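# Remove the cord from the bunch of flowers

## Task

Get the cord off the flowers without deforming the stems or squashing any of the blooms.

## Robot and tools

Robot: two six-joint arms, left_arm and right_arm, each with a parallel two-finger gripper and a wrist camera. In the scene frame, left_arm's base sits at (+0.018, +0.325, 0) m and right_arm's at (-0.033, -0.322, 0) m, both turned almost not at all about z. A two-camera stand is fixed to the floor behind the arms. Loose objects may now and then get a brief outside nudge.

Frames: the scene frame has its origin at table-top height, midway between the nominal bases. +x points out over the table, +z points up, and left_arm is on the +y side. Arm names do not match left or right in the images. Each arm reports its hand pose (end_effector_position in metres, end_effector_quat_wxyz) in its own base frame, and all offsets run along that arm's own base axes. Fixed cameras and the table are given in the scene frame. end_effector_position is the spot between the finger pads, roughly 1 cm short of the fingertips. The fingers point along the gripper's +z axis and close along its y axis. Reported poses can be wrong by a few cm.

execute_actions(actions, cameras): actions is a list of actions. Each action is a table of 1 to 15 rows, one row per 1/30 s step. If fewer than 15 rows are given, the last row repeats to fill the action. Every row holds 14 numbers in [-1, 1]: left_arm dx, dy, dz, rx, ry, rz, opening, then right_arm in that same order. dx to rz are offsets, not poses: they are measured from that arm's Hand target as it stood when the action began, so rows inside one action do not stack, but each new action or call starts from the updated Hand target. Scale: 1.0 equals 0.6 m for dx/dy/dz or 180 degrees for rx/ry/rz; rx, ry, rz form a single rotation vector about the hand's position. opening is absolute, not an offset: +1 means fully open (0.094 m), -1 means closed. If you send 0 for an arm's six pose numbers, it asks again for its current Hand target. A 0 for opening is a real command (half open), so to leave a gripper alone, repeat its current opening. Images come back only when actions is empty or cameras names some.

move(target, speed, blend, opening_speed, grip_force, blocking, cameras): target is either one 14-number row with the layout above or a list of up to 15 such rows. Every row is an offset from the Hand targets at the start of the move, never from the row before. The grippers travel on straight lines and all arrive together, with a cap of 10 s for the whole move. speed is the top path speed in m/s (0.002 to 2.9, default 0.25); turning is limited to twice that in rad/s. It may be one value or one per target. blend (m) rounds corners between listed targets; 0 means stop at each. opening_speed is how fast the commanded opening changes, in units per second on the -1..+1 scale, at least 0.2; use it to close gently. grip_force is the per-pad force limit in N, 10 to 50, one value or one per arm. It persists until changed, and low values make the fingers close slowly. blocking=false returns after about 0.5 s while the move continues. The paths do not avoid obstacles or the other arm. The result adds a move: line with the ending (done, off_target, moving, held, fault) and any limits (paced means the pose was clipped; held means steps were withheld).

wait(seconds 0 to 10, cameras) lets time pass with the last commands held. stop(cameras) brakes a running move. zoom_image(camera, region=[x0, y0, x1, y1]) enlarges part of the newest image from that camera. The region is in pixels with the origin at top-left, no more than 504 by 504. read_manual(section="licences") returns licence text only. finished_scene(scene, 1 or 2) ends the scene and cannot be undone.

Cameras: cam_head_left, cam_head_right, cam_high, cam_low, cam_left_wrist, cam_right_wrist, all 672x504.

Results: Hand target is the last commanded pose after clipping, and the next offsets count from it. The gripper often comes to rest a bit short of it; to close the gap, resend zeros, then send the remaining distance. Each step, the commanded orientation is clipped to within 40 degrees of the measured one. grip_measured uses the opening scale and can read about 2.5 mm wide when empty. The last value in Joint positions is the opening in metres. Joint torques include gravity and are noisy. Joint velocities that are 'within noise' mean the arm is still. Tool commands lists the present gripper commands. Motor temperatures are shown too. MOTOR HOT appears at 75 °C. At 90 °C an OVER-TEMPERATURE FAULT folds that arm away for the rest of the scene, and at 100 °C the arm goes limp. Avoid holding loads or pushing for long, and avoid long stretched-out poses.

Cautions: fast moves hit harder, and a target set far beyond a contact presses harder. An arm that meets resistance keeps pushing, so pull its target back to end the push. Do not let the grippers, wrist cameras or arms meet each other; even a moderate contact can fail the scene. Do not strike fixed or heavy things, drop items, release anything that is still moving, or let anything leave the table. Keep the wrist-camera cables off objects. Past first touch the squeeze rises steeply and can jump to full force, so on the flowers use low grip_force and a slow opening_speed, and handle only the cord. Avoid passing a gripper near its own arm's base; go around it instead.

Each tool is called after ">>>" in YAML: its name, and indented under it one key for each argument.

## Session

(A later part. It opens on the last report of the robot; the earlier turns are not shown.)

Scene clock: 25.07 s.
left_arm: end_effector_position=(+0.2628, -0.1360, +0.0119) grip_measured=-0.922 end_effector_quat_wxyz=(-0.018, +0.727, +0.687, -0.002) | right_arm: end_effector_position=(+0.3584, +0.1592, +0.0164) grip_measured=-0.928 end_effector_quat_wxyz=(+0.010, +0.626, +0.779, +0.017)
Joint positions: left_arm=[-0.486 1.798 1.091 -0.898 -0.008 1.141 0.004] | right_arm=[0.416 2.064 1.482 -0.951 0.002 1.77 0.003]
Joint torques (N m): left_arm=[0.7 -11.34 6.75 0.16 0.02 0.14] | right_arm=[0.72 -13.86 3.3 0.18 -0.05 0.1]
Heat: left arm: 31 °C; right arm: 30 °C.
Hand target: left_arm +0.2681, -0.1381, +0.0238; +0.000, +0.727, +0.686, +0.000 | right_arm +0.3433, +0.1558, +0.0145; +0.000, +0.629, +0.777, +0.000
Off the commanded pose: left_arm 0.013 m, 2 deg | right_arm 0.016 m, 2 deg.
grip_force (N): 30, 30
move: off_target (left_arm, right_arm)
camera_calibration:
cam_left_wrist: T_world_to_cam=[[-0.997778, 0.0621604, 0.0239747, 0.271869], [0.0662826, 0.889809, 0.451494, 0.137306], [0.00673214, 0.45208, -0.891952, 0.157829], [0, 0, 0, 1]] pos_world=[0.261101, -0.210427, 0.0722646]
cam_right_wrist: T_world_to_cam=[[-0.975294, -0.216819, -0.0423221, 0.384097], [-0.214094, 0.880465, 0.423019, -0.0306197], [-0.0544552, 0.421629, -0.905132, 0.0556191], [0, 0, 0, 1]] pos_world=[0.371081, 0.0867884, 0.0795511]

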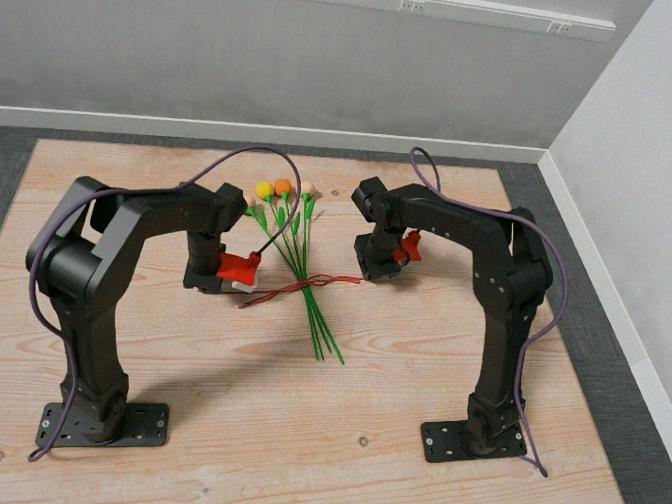

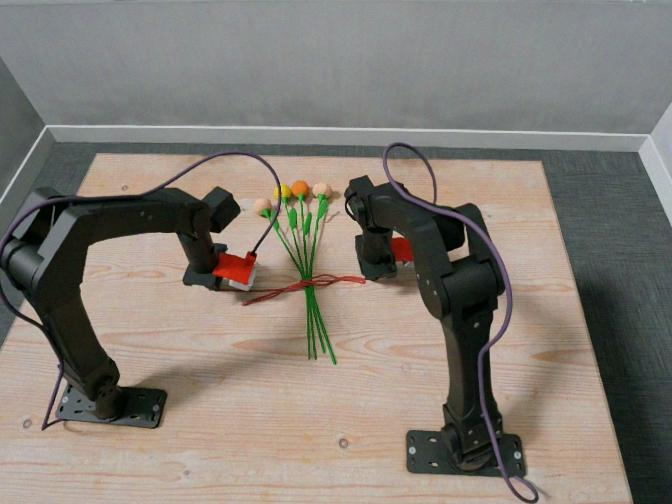

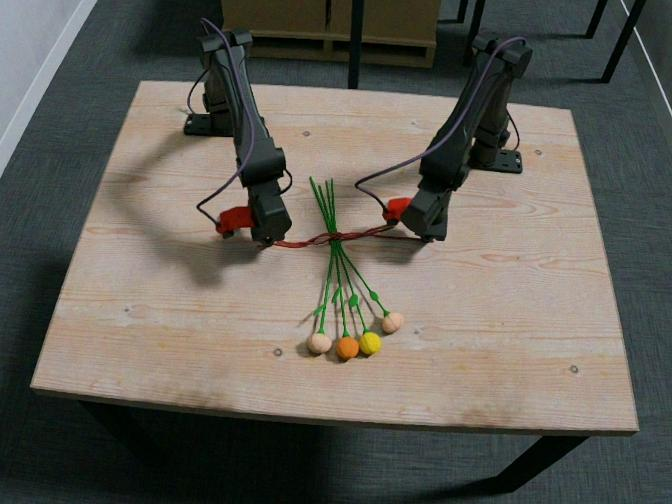

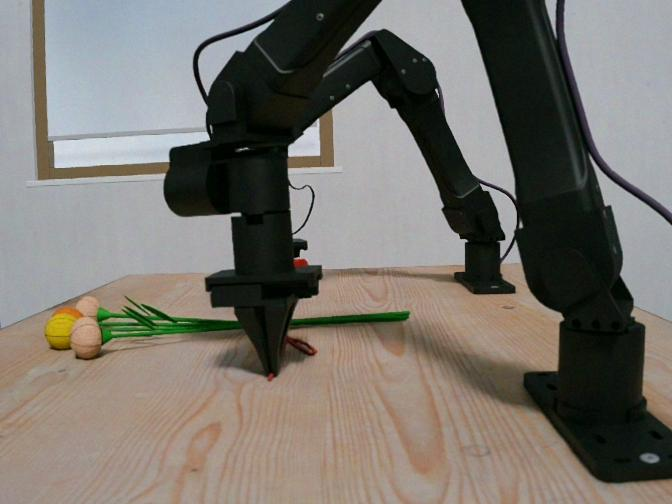

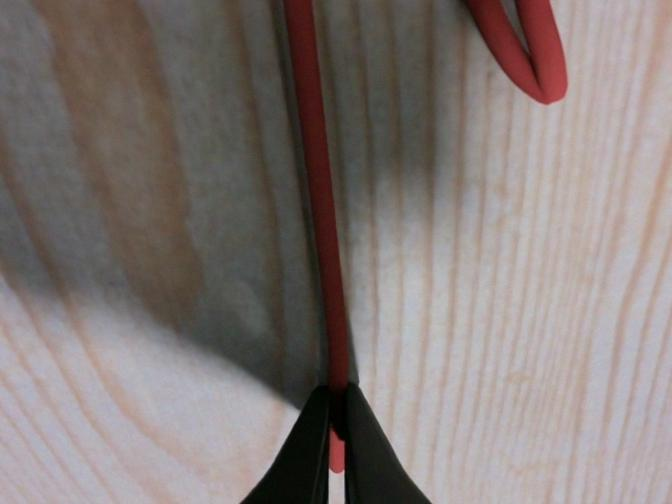

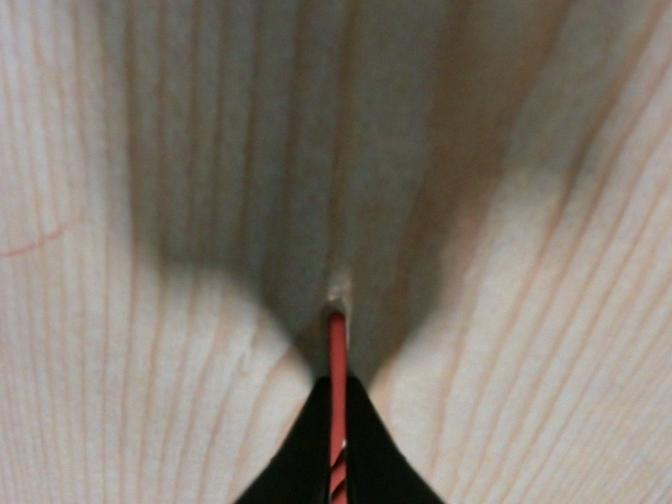

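>>> move:
  target: [0.005,0.06,0.02,0,0,0,-1,-0.01,-0.06,0.03,0,0,0,-1]
  speed: 0.05
  cameras: ["all"]

Scene clock: 26.70 s.
left_arm: end_effector_position=(+0.2733, -0.1026, +0.0289) grip_measured=-0.922 end_effector_quat_wxyz=(-0.008, +0.725, +0.689, +0.001) | right_arm: end_effector_position=(+0.3442, +0.1254, +0.0244) grip_measured=-0.928 end_effector_quat_wxyz=(-0.002, +0.629, +0.777, +0.003)
Joint positions: left_arm=[-0.368 1.737 1.091 -0.938 -0.008 1.255 0.004] | right_arm=[0.344 1.992 1.41 -0.985 -0.006 1.704 0.003]
Joint torques (N m): left_arm=[0.34 -10.92 5.5 0.18 0.07 0.09] | right_arm=[-0.51 -14.98 4.15 0.11 0.02 -0.07]
Heat: left arm: 31 °C; right arm: 30 °C.
Hand target: left_arm +0.2711, -0.1021, +0.0359; +0.000, +0.727, +0.686, +0.000 | right_arm +0.3372, +0.1198, +0.0325; +0.000, +0.629, +0.777, +0.000
Off the commanded pose: left_arm 0.007 m, 1 deg | right_arm 0.012 m, 0 deg.
grip_force (N): 30, 30
move: off_target (right_arm)
camera_calibration:
cam_left_wrist: T_world_to_cam=[[-0.998297, 0.0580405, 0.00590706, 0.280178], [0.0546509, 0.894923, 0.442861, 0.103243], [0.0204175, 0.442429, -0.896571, 0.153208], [0, 0, 0, 1]] pos_world=[0.270931, -0.176441, 0.0899848]
cam_right_wrist: T_world_to_cam=[[-0.977503, -0.210808, -0.00692563, 0.362398], [-0.193819, 0.884809, 0.423731, -0.0148339], [-0.0831979, 0.415541, -0.905762, 0.0869796], [0, 0, 0, 1]] pos_world=[0.358606, 0.0533778, 0.0875782]

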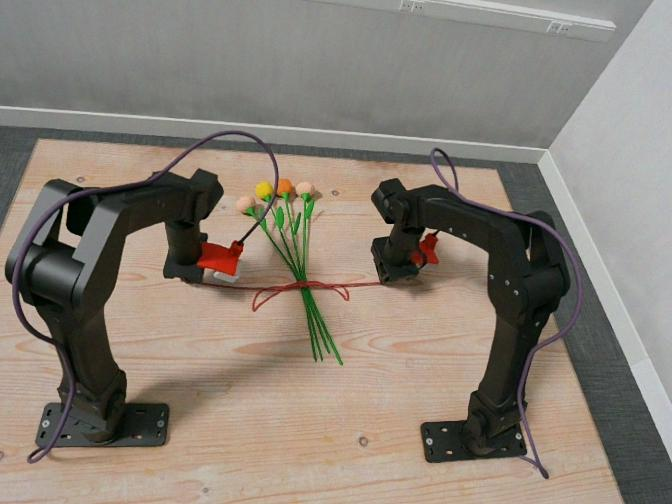

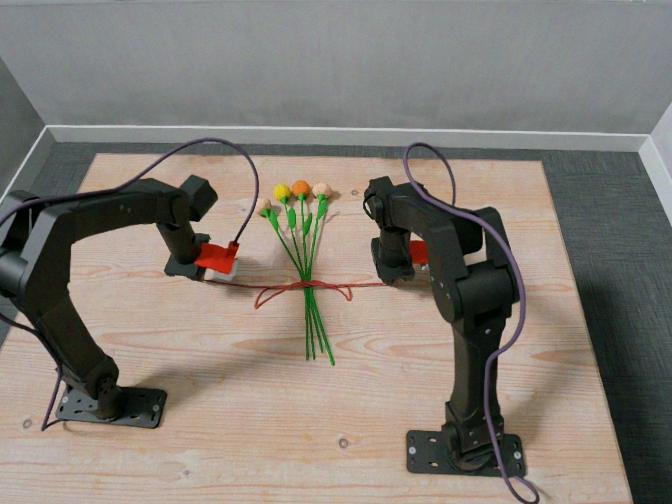

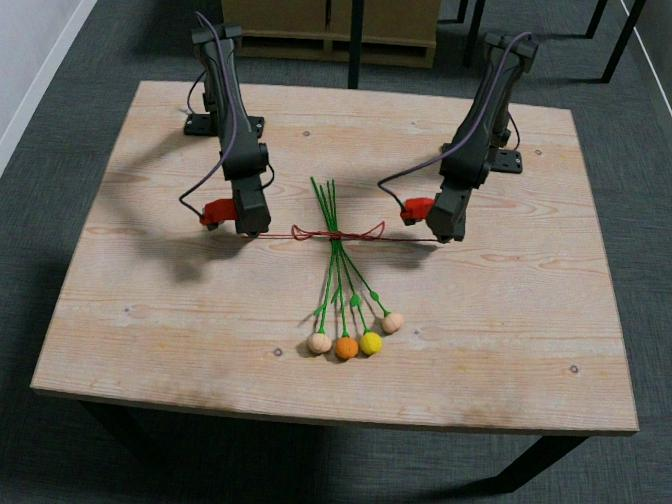

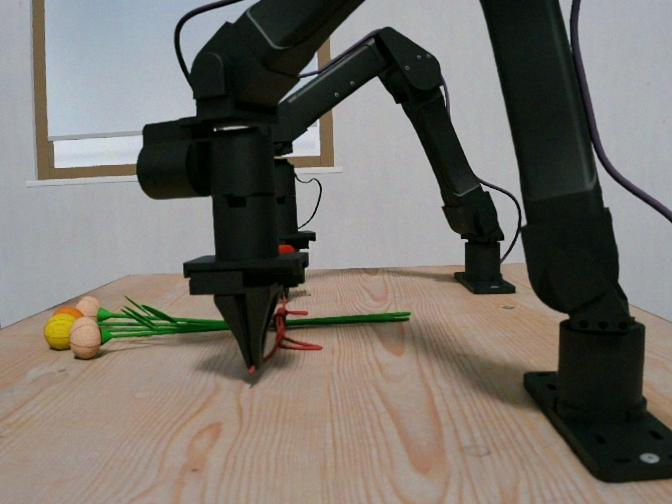

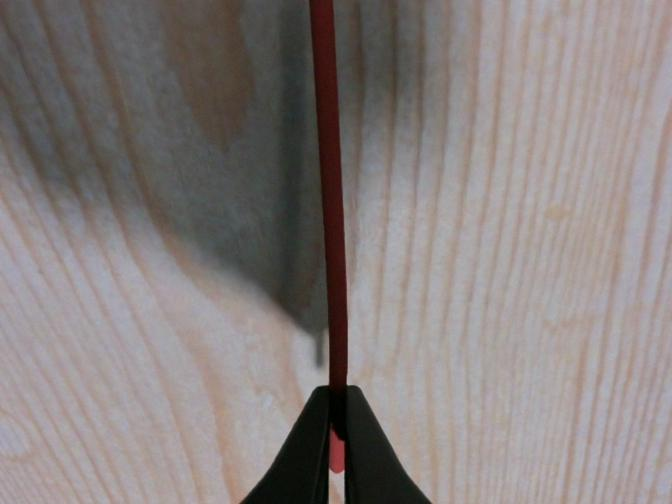

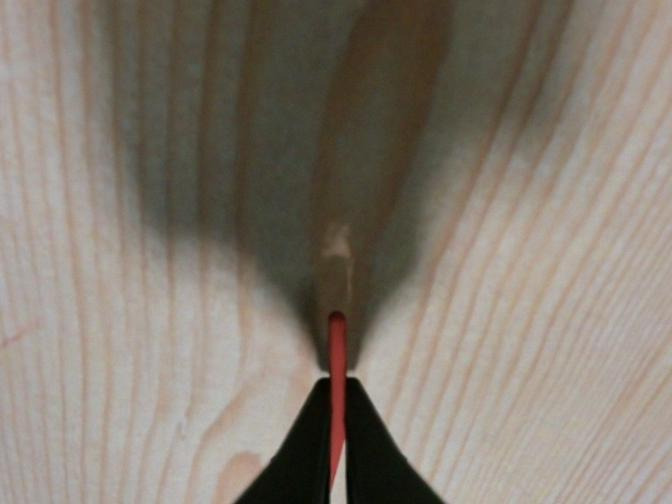

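>>> move:
  target: [0.0,0.08,0.0,0,0,0,-1,0,-0.08,0.01,0,0,0,-1]
  speed: 0.05
  cameras: ["cam_head_left","cam_head_right","cam_high","cam_low"]

>>> zoom_image:
  camera: "cam_head_right"
  region: [210, 235, 400, 325]

Scene clock: 28.40 s.
left_arm: end_effector_position=(+0.2749, -0.0544, +0.0312) grip_measured=-0.922 end_effector_quat_wxyz=(-0.007, +0.725, +0.689, +0.000) | right_arm: end_effector_position=(+0.3446, +0.0758, +0.0304) grip_measured=-0.928 end_effector_quat_wxyz=(-0.002, +0.630, +0.777, +0.002)
Joint positions: left_arm=[-0.204 1.689 1.045 -0.938 -0.008 1.418 0.004] | right_arm=[0.211 1.939 1.36 -0.991 -0.006 1.573 0.003]
Joint torques (N m): left_arm=[0.54 -10.44 4.94 0.2 0.15 0.13] | right_arm=[-0.36 -14.67 4.14 0.13 0.02 -0.06]
Heat: left arm: 31 °C; right arm: 30 °C.
Hand target: left_arm +0.2712, -0.0541, +0.0359; +0.000, +0.727, +0.686, +0.000 | right_arm +0.3372, +0.0718, +0.0385; +0.000, +0.629, +0.777, +0.000
Off the commanded pose: left_arm 0.006 m, 1 deg | right_arm 0.012 m, 0 deg.
grip_force (N): 30, 30
move: off_target (right_arm)
Images, in order (width x height): cam_head_left 672x504, cam_head_right 672x504, cam_high 672x504, cam_low 672x504.

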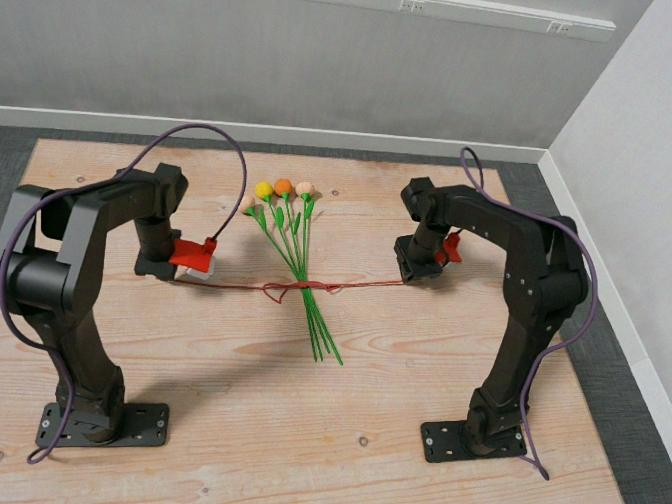

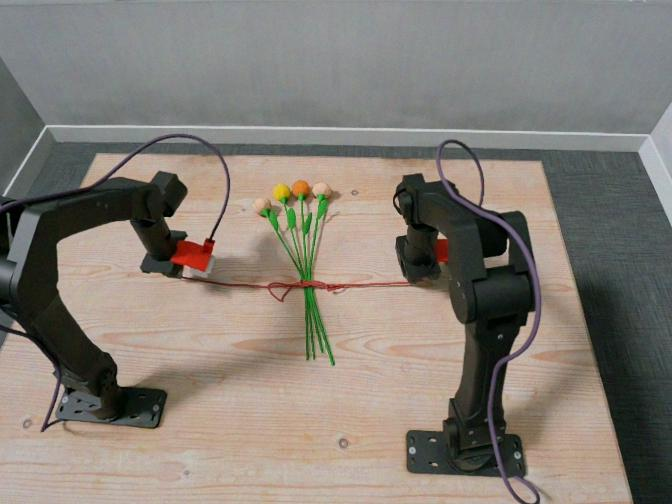

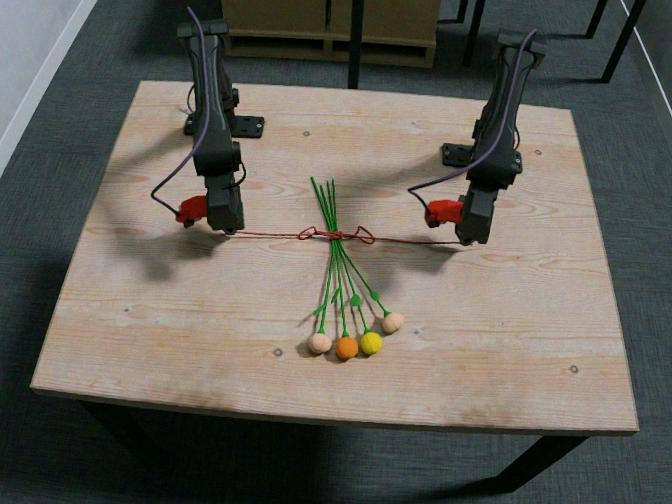

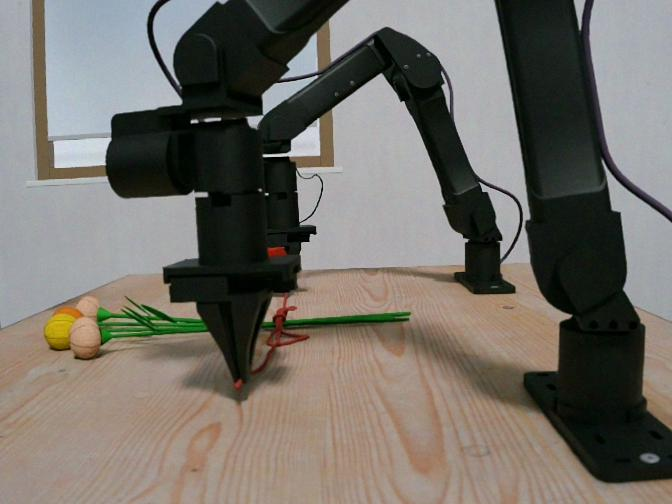

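Scaled by 2.653 from the camera's 672x504 image, which has a finer 960x720 frame.

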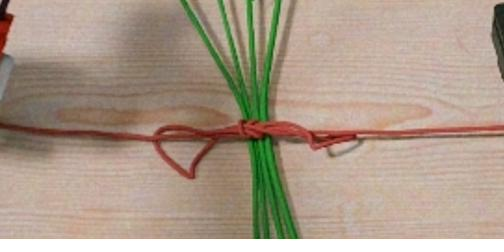

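>>> move:
  target: [0.0,0.08,0.0,0,0,0,-1,0,-0.08,0.0,0,0,0,-1]
  speed: 0.05
  cameras: ["cam_head_left","cam_head_right","cam_high","cam_low"]

>>> zoom_image:
  camera: "cam_head_right"
  region: [210, 235, 400, 325]

>>> zoom_image:
  camera: "cam_high"
  region: [250, 190, 430, 290]

Scene clock: 30.20 s.
left_arm: end_effector_position=(+0.2746, -0.0057, +0.0316) grip_measured=-0.922 end_effector_quat_wxyz=(-0.007, +0.725, +0.689, -0.001) | right_arm: end_effector_position=(+0.3428, +0.0265, +0.0305) grip_measured=-0.928 end_effector_quat_wxyz=(-0.005, +0.630, +0.776, +0.000)
Joint positions: left_arm=[-0.03 1.669 1.024 -0.938 -0.008 1.592 0.004] | right_arm=[0.071 1.915 1.326 -0.991 -0.007 1.434 0.003]
Joint torques (N m): left_arm=[0.36 -10.26 5.27 0.25 0.09 0.04] | right_arm=[-0.32 -14.28 4.15 0.18 0.01 -0.08]
Heat: left arm: 31 °C; right arm: 29 °C.
Hand target: left_arm +0.2712, -0.0061, +0.0359; +0.000, +0.727, +0.686, +0.000 | right_arm +0.3372, +0.0237, +0.0384; +0.000, +0.629, +0.777, +0.000
Off the commanded pose: left_arm 0.005 m, 1 deg | right_arm 0.010 m, 1 deg.
grip_force (N): 30, 30
move: done
Images, in order (width x height): cam_head_left 672x504, cam_head_right 672x504, cam_high 672x504, cam_low 672x504.

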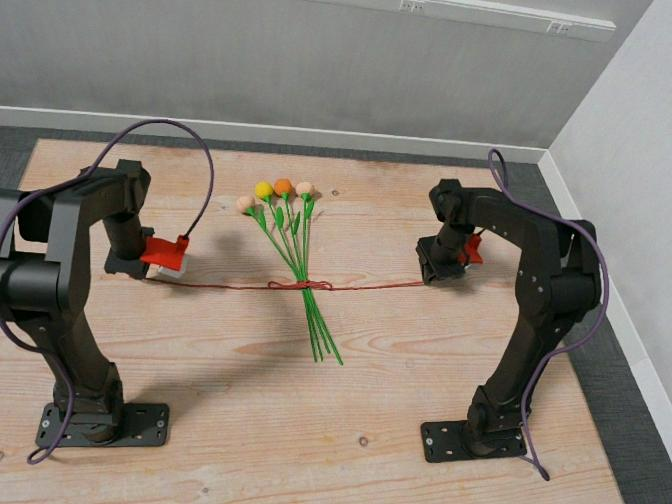

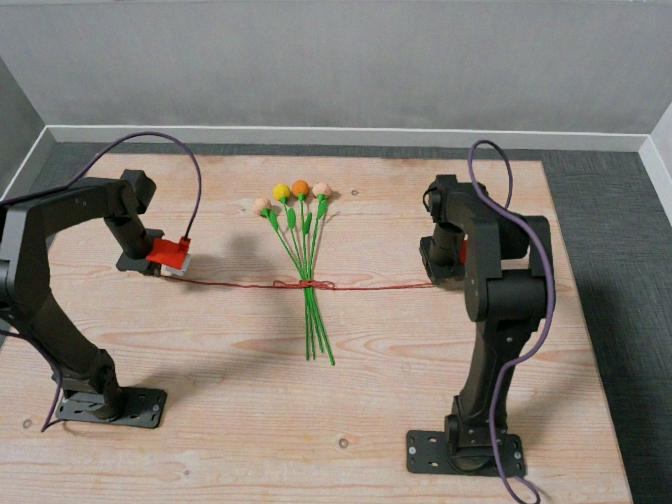

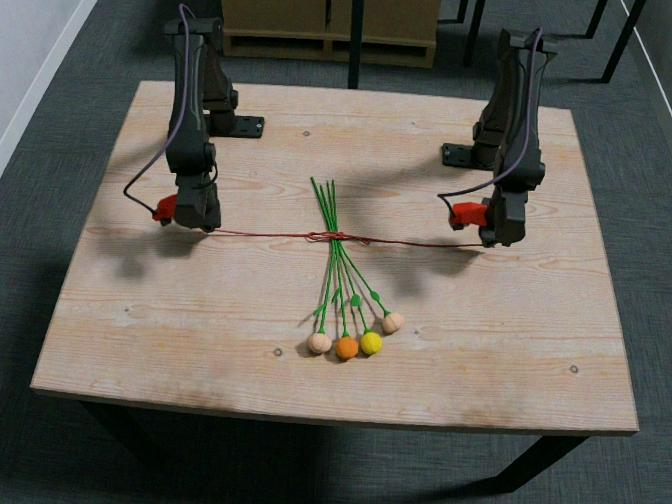

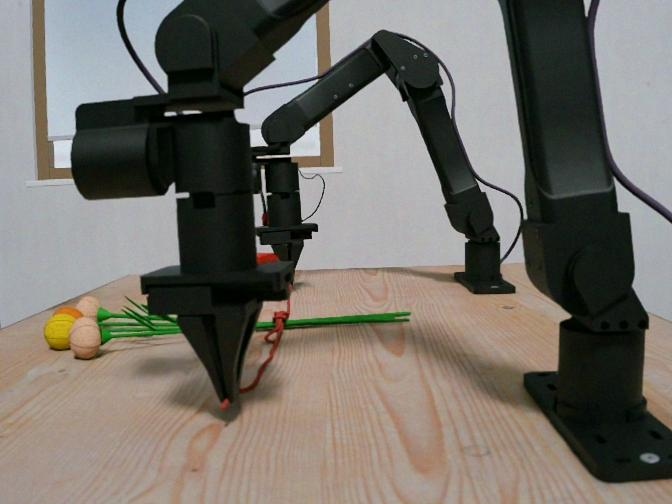

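Scaled by 2.653 from the camera's 672x504 image, which has a finer 960x720 frame.

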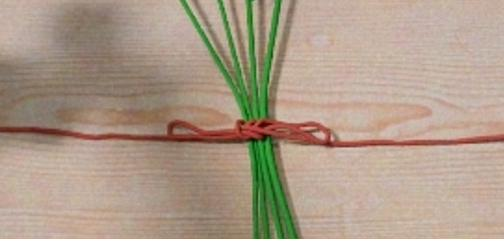

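Scaled by 2.800 from the camera's 672x504 image, which has a finer 960x720 frame.

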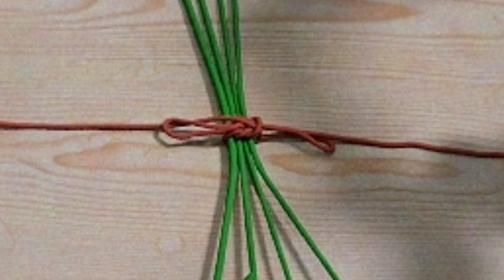

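>>> move:
  target: [0.0,0.06,0.0,0,0,0,-1,0,-0.06,0.0,0,0,0,-1]
  speed: 0.05
  cameras: ["cam_head_left","cam_head_right","cam_high","cam_low"]

>>> zoom_image:
  camera: "cam_head_right"
  region: [210, 235, 400, 325]

>>> zoom_image:
  camera: "cam_high"
  region: [250, 190, 430, 290]

Scene clock: 31.70 s.
left_arm: end_effector_position=(+0.2729, +0.0307, +0.0316) grip_measured=-0.922 end_effector_quat_wxyz=(-0.007, +0.725, +0.689, -0.002) | right_arm: end_effector_position=(+0.3437, -0.0100, +0.0305) grip_measured=-0.928 end_effector_quat_wxyz=(-0.005, +0.630, +0.776, +0.000)
Joint positions: left_arm=[0.102 1.669 1.024 -0.938 -0.009 1.725 0.004] | right_arm=[-0.036 1.915 1.326 -0.991 -0.007 1.328 0.003]
Joint torques (N m): left_arm=[0.03 -9.33 5.29 0.26 0.12 0.08] | right_arm=[-0.43 -14.6 3.97 0.18 0.02 -0.05]
Heat: left arm: 31 °C; right arm: 29 °C.
Hand target: left_arm +0.2712, +0.0299, +0.0359; +0.000, +0.727, +0.686, +0.000 | right_arm +0.3372, -0.0122, +0.0384; +0.000, +0.629, +0.777, +0.000
Off the commanded pose: left_arm 0.005 m, 1 deg | right_arm 0.011 m, 1 deg.
grip_force (N): 30, 30
move: off_target (right_arm)
Images, in order (width x height): cam_head_left 672x504, cam_head_right 672x504, cam_high 672x504, cam_low 672x504.

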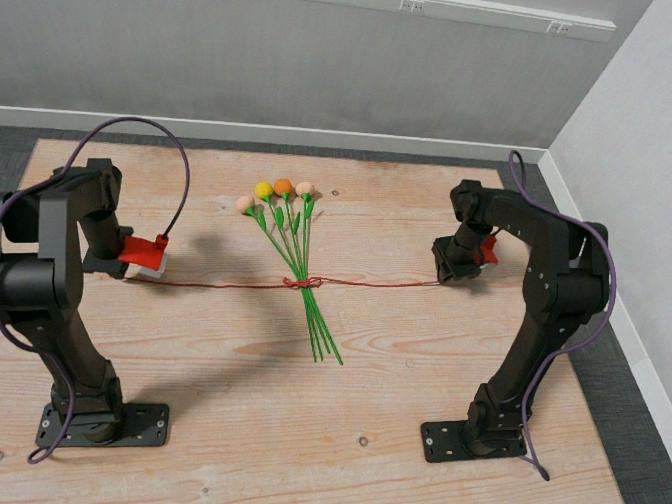

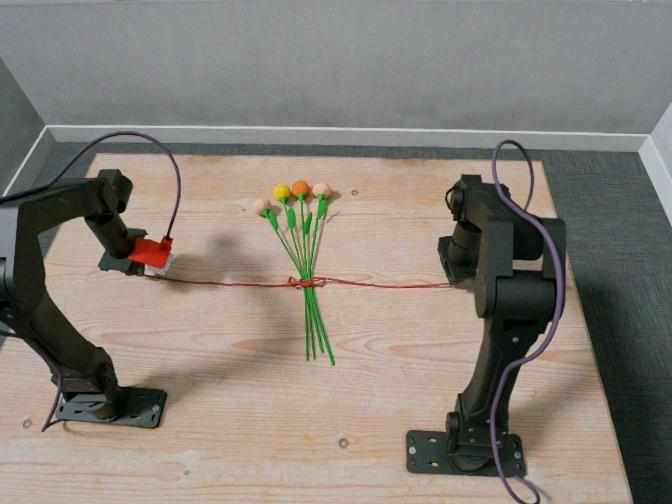

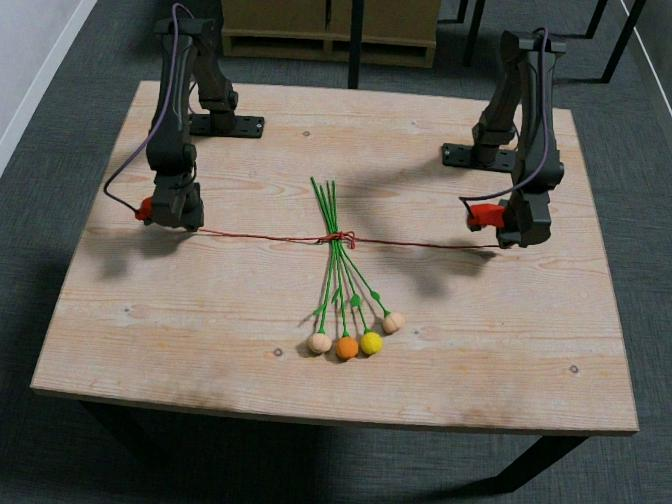

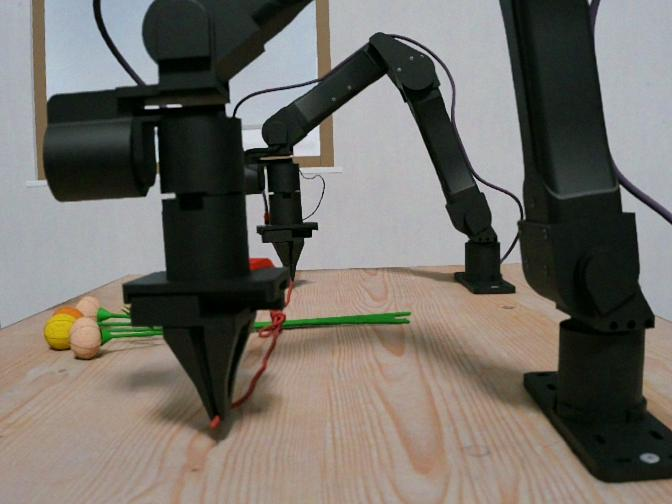

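Scaled by 2.653 from the camera's 672x504 image, which has a finer 960x720 frame.

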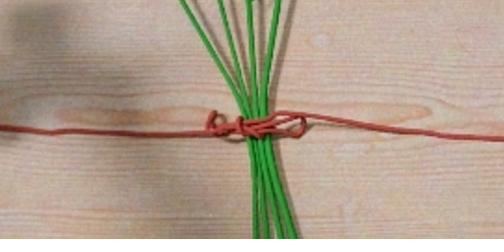

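Scaled by 2.800 from the camera's 672x504 image, which has a finer 960x720 frame.

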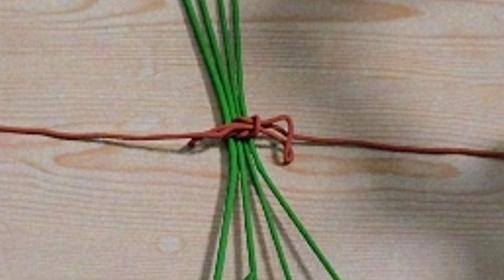

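>>> move:
  target: [0.0,0.06,0.0,0,0,0.09,-1,0,-0.06,0.0,0,0,0,-1]
  speed: 0.05
  cameras: ["cam_head_left","cam_head_right","cam_high","cam_low"]

>>> zoom_image:
  camera: "cam_head_right"
  region: [210, 235, 400, 325]

>>> zoom_image:
  camera: "cam_high"
  region: [250, 190, 430, 290]

Scene clock: 35.17 s.
left_arm: end_effector_position=(+0.2669, +0.0648, +0.0316) grip_measured=-0.922 end_effector_quat_wxyz=(-0.007, +0.629, +0.778, -0.002) | right_arm: end_effector_position=(+0.3408, -0.0455, +0.0305) grip_measured=-0.928 end_effector_quat_wxyz=(-0.005, +0.629, +0.777, +0.001)
Joint positions: left_arm=[0.229 1.669 1.024 -0.938 -0.009 1.588 0.004] | right_arm=[-0.139 1.915 1.326 -0.991 -0.007 1.222 0.003]
Joint torques (N m): left_arm=[0.44 -7.31 7.2 0.21 0.18 -0.06] | right_arm=[-0.64 -13.41 5.09 0.17 0.02 -0.06]
Heat: left arm: 31 °C; right arm: 29 °C.
Hand target: left_arm +0.2712, +0.0659, +0.0359; +0.000, +0.623, +0.782, +0.000 | right_arm +0.3372, -0.0482, +0.0384; +0.000, +0.629, +0.777, +0.000
Off the commanded pose: left_arm 0.006 m, 1 deg | right_arm 0.009 m, 1 deg.
grip_force (N): 30, 30
move: done
Images, in order (width x height): cam_head_left 672x504, cam_head_right 672x504, cam_high 672x504, cam_low 672x504.

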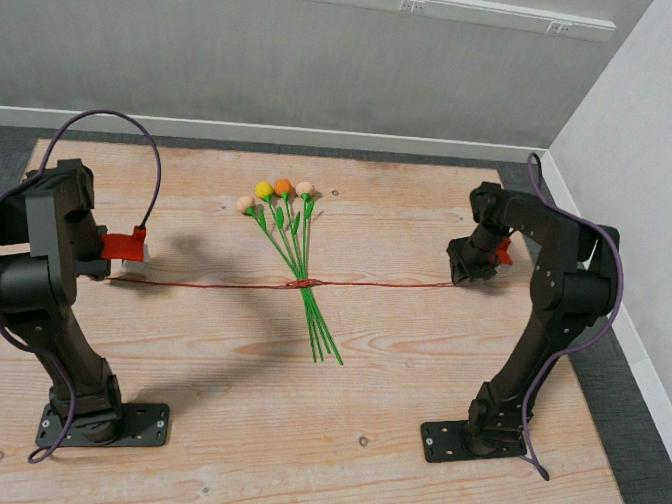

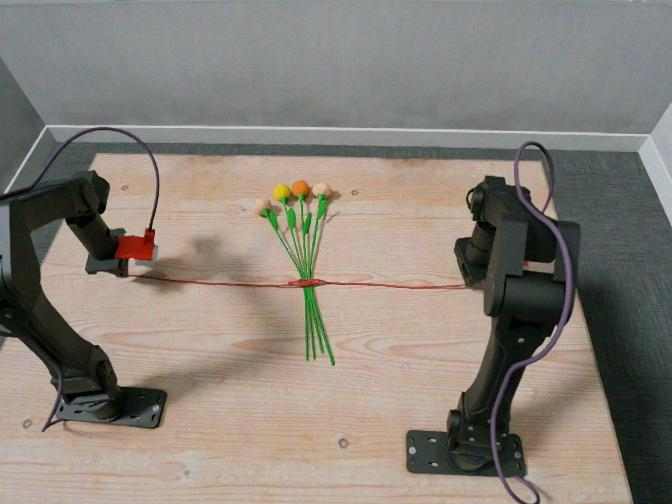

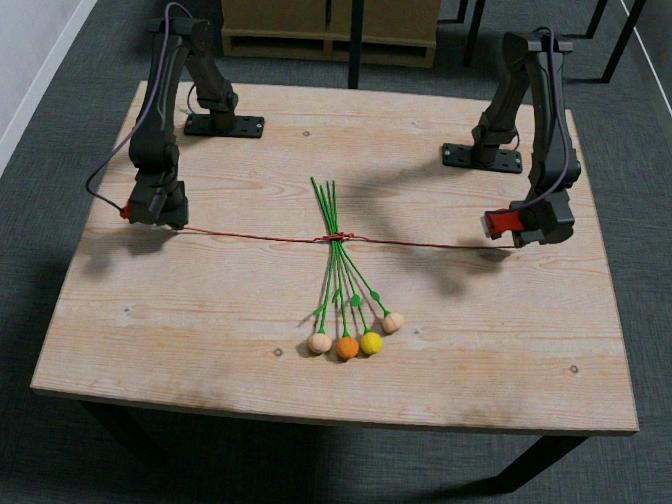

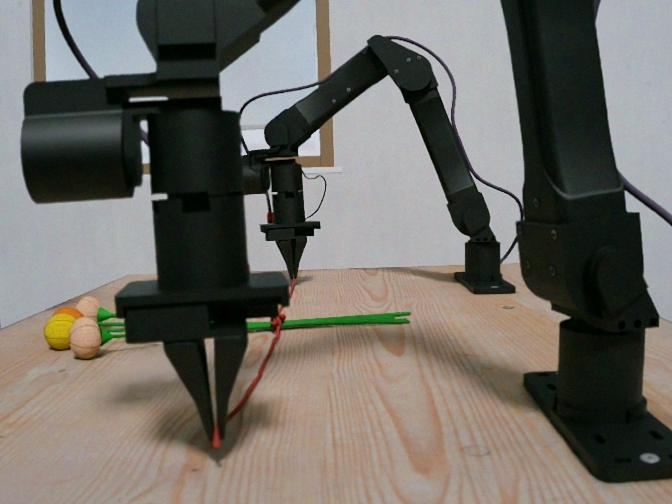

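Scaled by 2.653 from the camera's 672x504 image, which has a finer 960x720 frame.

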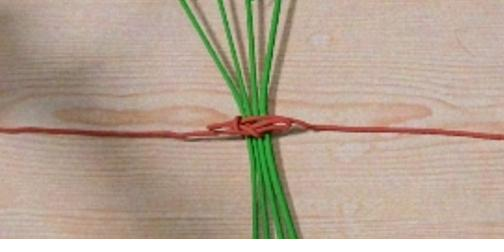

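Scaled by 2.800 from the camera's 672x504 image, which has a finer 960x720 frame.

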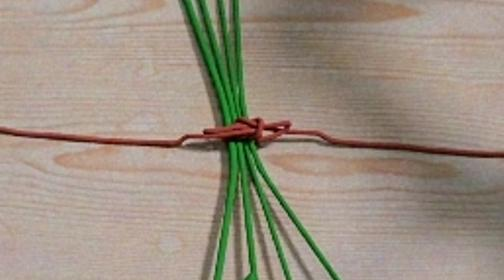

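>>> move:
  target: [0.0,0.05,0.0,0,0,0.05,-1,0,-0.05,0.0,0,0,0,-1]
  speed: 0.05
  cameras: ["cam_head_left","cam_head_right","cam_high","cam_low"]

>>> zoom_image:
  camera: "cam_head_right"
  region: [210, 235, 400, 325]

>>> zoom_image:
  camera: "cam_high"
  region: [250, 190, 430, 290]

Scene clock: 37.30 s.
left_arm: end_effector_position=(+0.2621, +0.0928, +0.0298) grip_measured=-0.922 end_effector_quat_wxyz=(-0.009, +0.565, +0.825, -0.004) | right_arm: end_effector_position=(+0.3341, -0.0741, +0.0305) grip_measured=-0.928 end_effector_quat_wxyz=(-0.008, +0.629, +0.777, +0.000)
Joint positions: left_arm=[0.331 1.69 1.04 -0.939 -0.009 1.533 0.004] | right_arm=[-0.225 1.915 1.326 -0.997 -0.007 1.137 0.003]
Joint torques (N m): left_arm=[0.5 -6.76 8.87 0.1 0.12 -0.17] | right_arm=[-0.53 -11.6 7.15 0.12 0.06 -0.05]
Heat: left arm: 31 °C; right arm: 29 °C.
Hand target: left_arm +0.2711, +0.0959, +0.0359; +0.000, +0.560, +0.829, +0.000 | right_arm +0.3373, -0.0782, +0.0384; +0.000, +0.629, +0.777, +0.000
Off the commanded pose: left_arm 0.011 m, 1 deg | right_arm 0.009 m, 1 deg.
grip_force (N): 30, 30
move: off_target (left_arm)
Images, in order (width x height): cam_head_left 672x504, cam_head_right 672x504, cam_high 672x504, cam_low 672x504.

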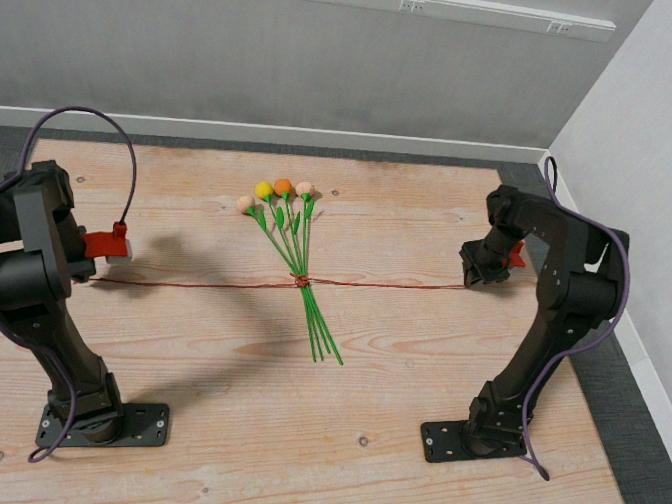

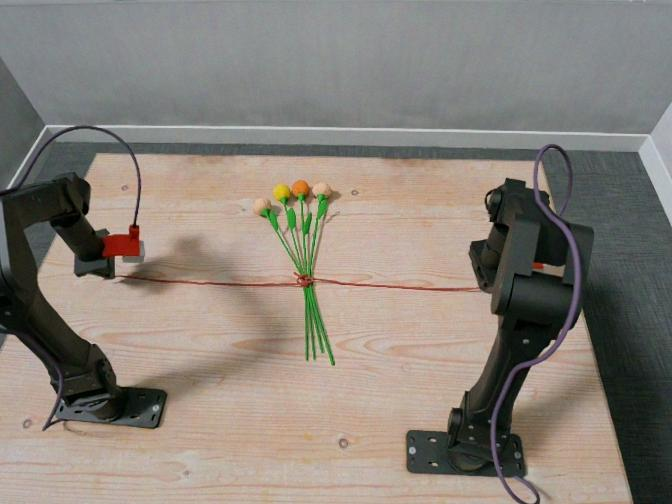

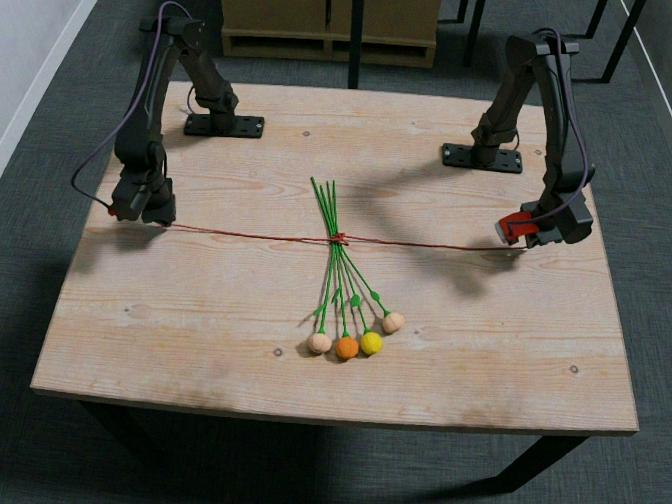

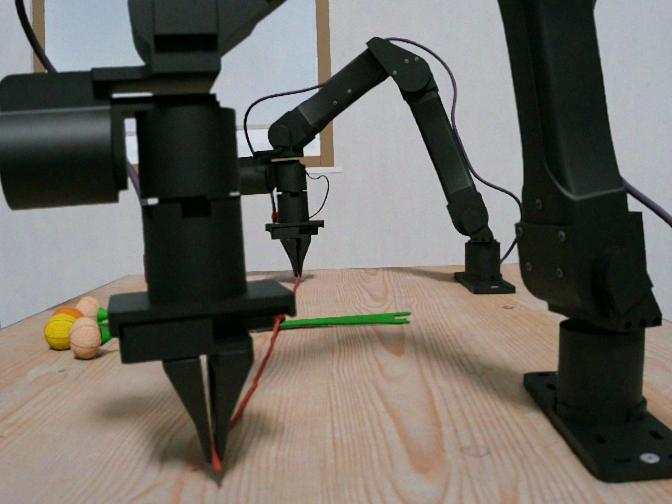

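Scaled by 2.653 from the camera's 672x504 image, which has a finer 960x720 frame.

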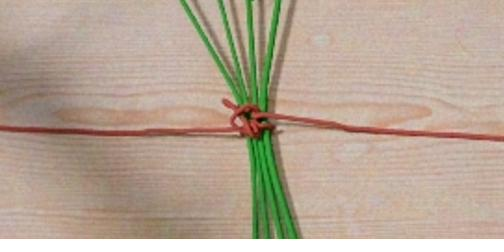

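Scaled by 2.800 from the camera's 672x504 image, which has a finer 960x720 frame.

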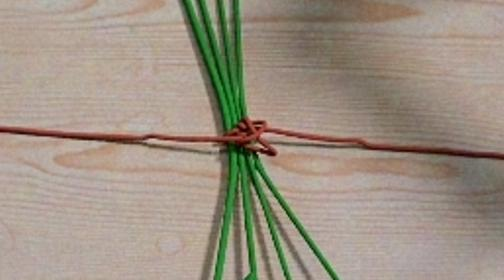

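>>> move:
  target: [0.005,0.035,0.005,0,0,0.05,-1,0,-0.035,0.005,0,0,0,-1]
  speed: 0.04
  cameras: ["cam_head_left","cam_head_right","cam_high","cam_low"]

>>> zoom_image:
  camera: "cam_head_right"
  region: [260, 255, 350, 315]

>>> zoom_image:
  camera: "cam_high"
  region: [290, 210, 380, 270]

Scene clock: 39.83 s.
left_arm: end_effector_position=(+0.2663, +0.1134, +0.0329) grip_measured=-0.922 end_effector_quat_wxyz=(-0.008, +0.499, +0.866, -0.003) | right_arm: end_effector_position=(+0.3350, -0.0950, +0.0380) grip_measured=-0.928 end_effector_quat_wxyz=(-0.002, +0.629, +0.777, +0.003)
Joint positions: left_arm=[0.394 1.723 1.092 -0.954 -0.009 1.439 0.004] | right_arm=[-0.283 1.915 1.358 -1.015 -0.007 1.078 0.003]
Joint torques (N m): left_arm=[0.44 -6.97 8.81 0.14 0.12 -0.06] | right_arm=[-0.53 -10.21 7.36 0.16 0.02 -0.1]
Heat: left arm: 31 °C; right arm: 30 °C.
Hand target: left_arm +0.2742, +0.1169, +0.0389; +0.000, +0.493, +0.870, +0.000 | right_arm +0.3372, -0.0992, +0.0414; +0.000, +0.629, +0.777, +0.000
Off the commanded pose: left_arm 0.010 m, 1 deg | right_arm 0.006 m, 0 deg.
grip_force (N): 30, 30
move: done
Images, in order (width x height): cam_head_left 672x504, cam_head_right 672x504, cam_high 672x504, cam_low 672x504.

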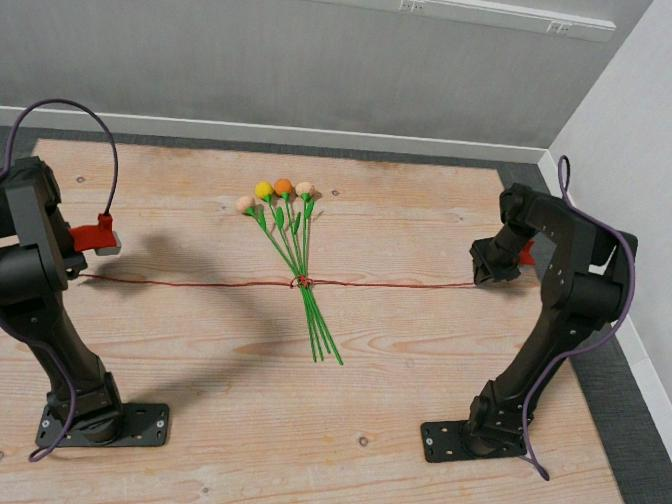

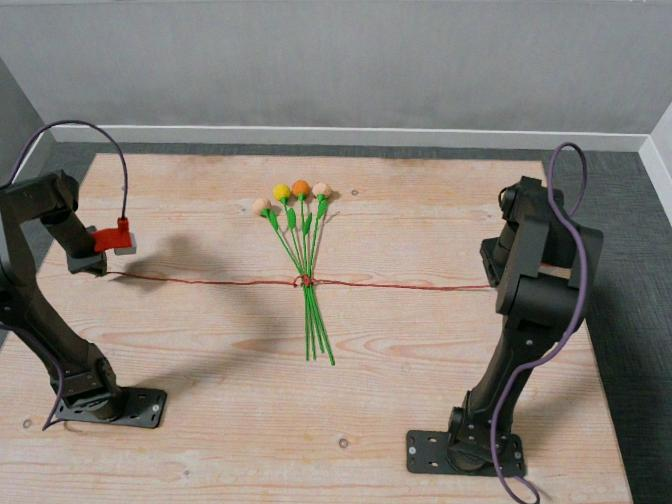

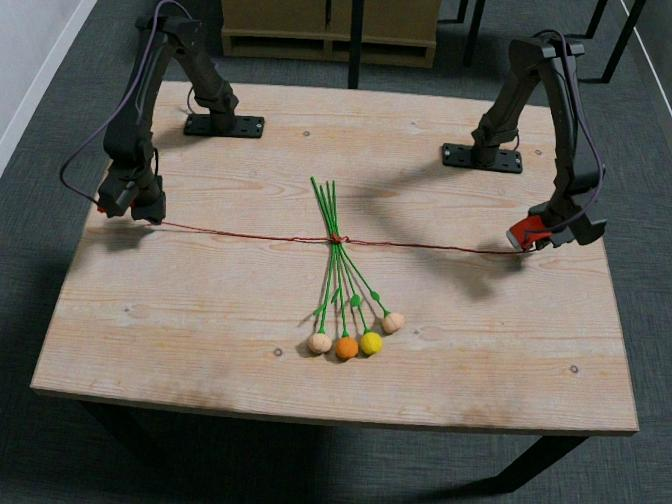

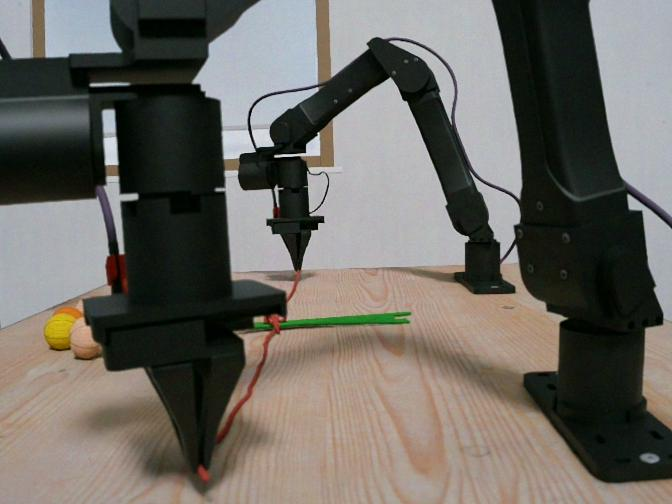

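Scaled by 5.600 from the camera's 672x504 image, which has a finer 960x720 frame.

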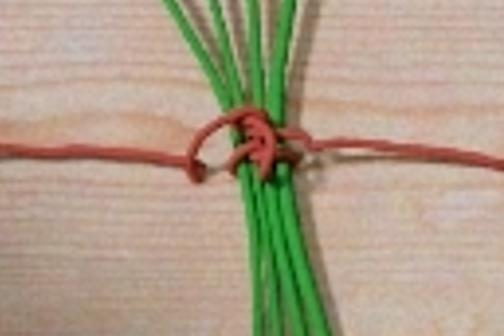

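Scaled by 5.600 from the camera's 672x504 image, which has a finer 960x720 frame.

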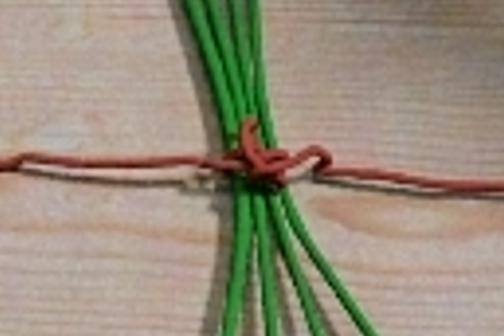

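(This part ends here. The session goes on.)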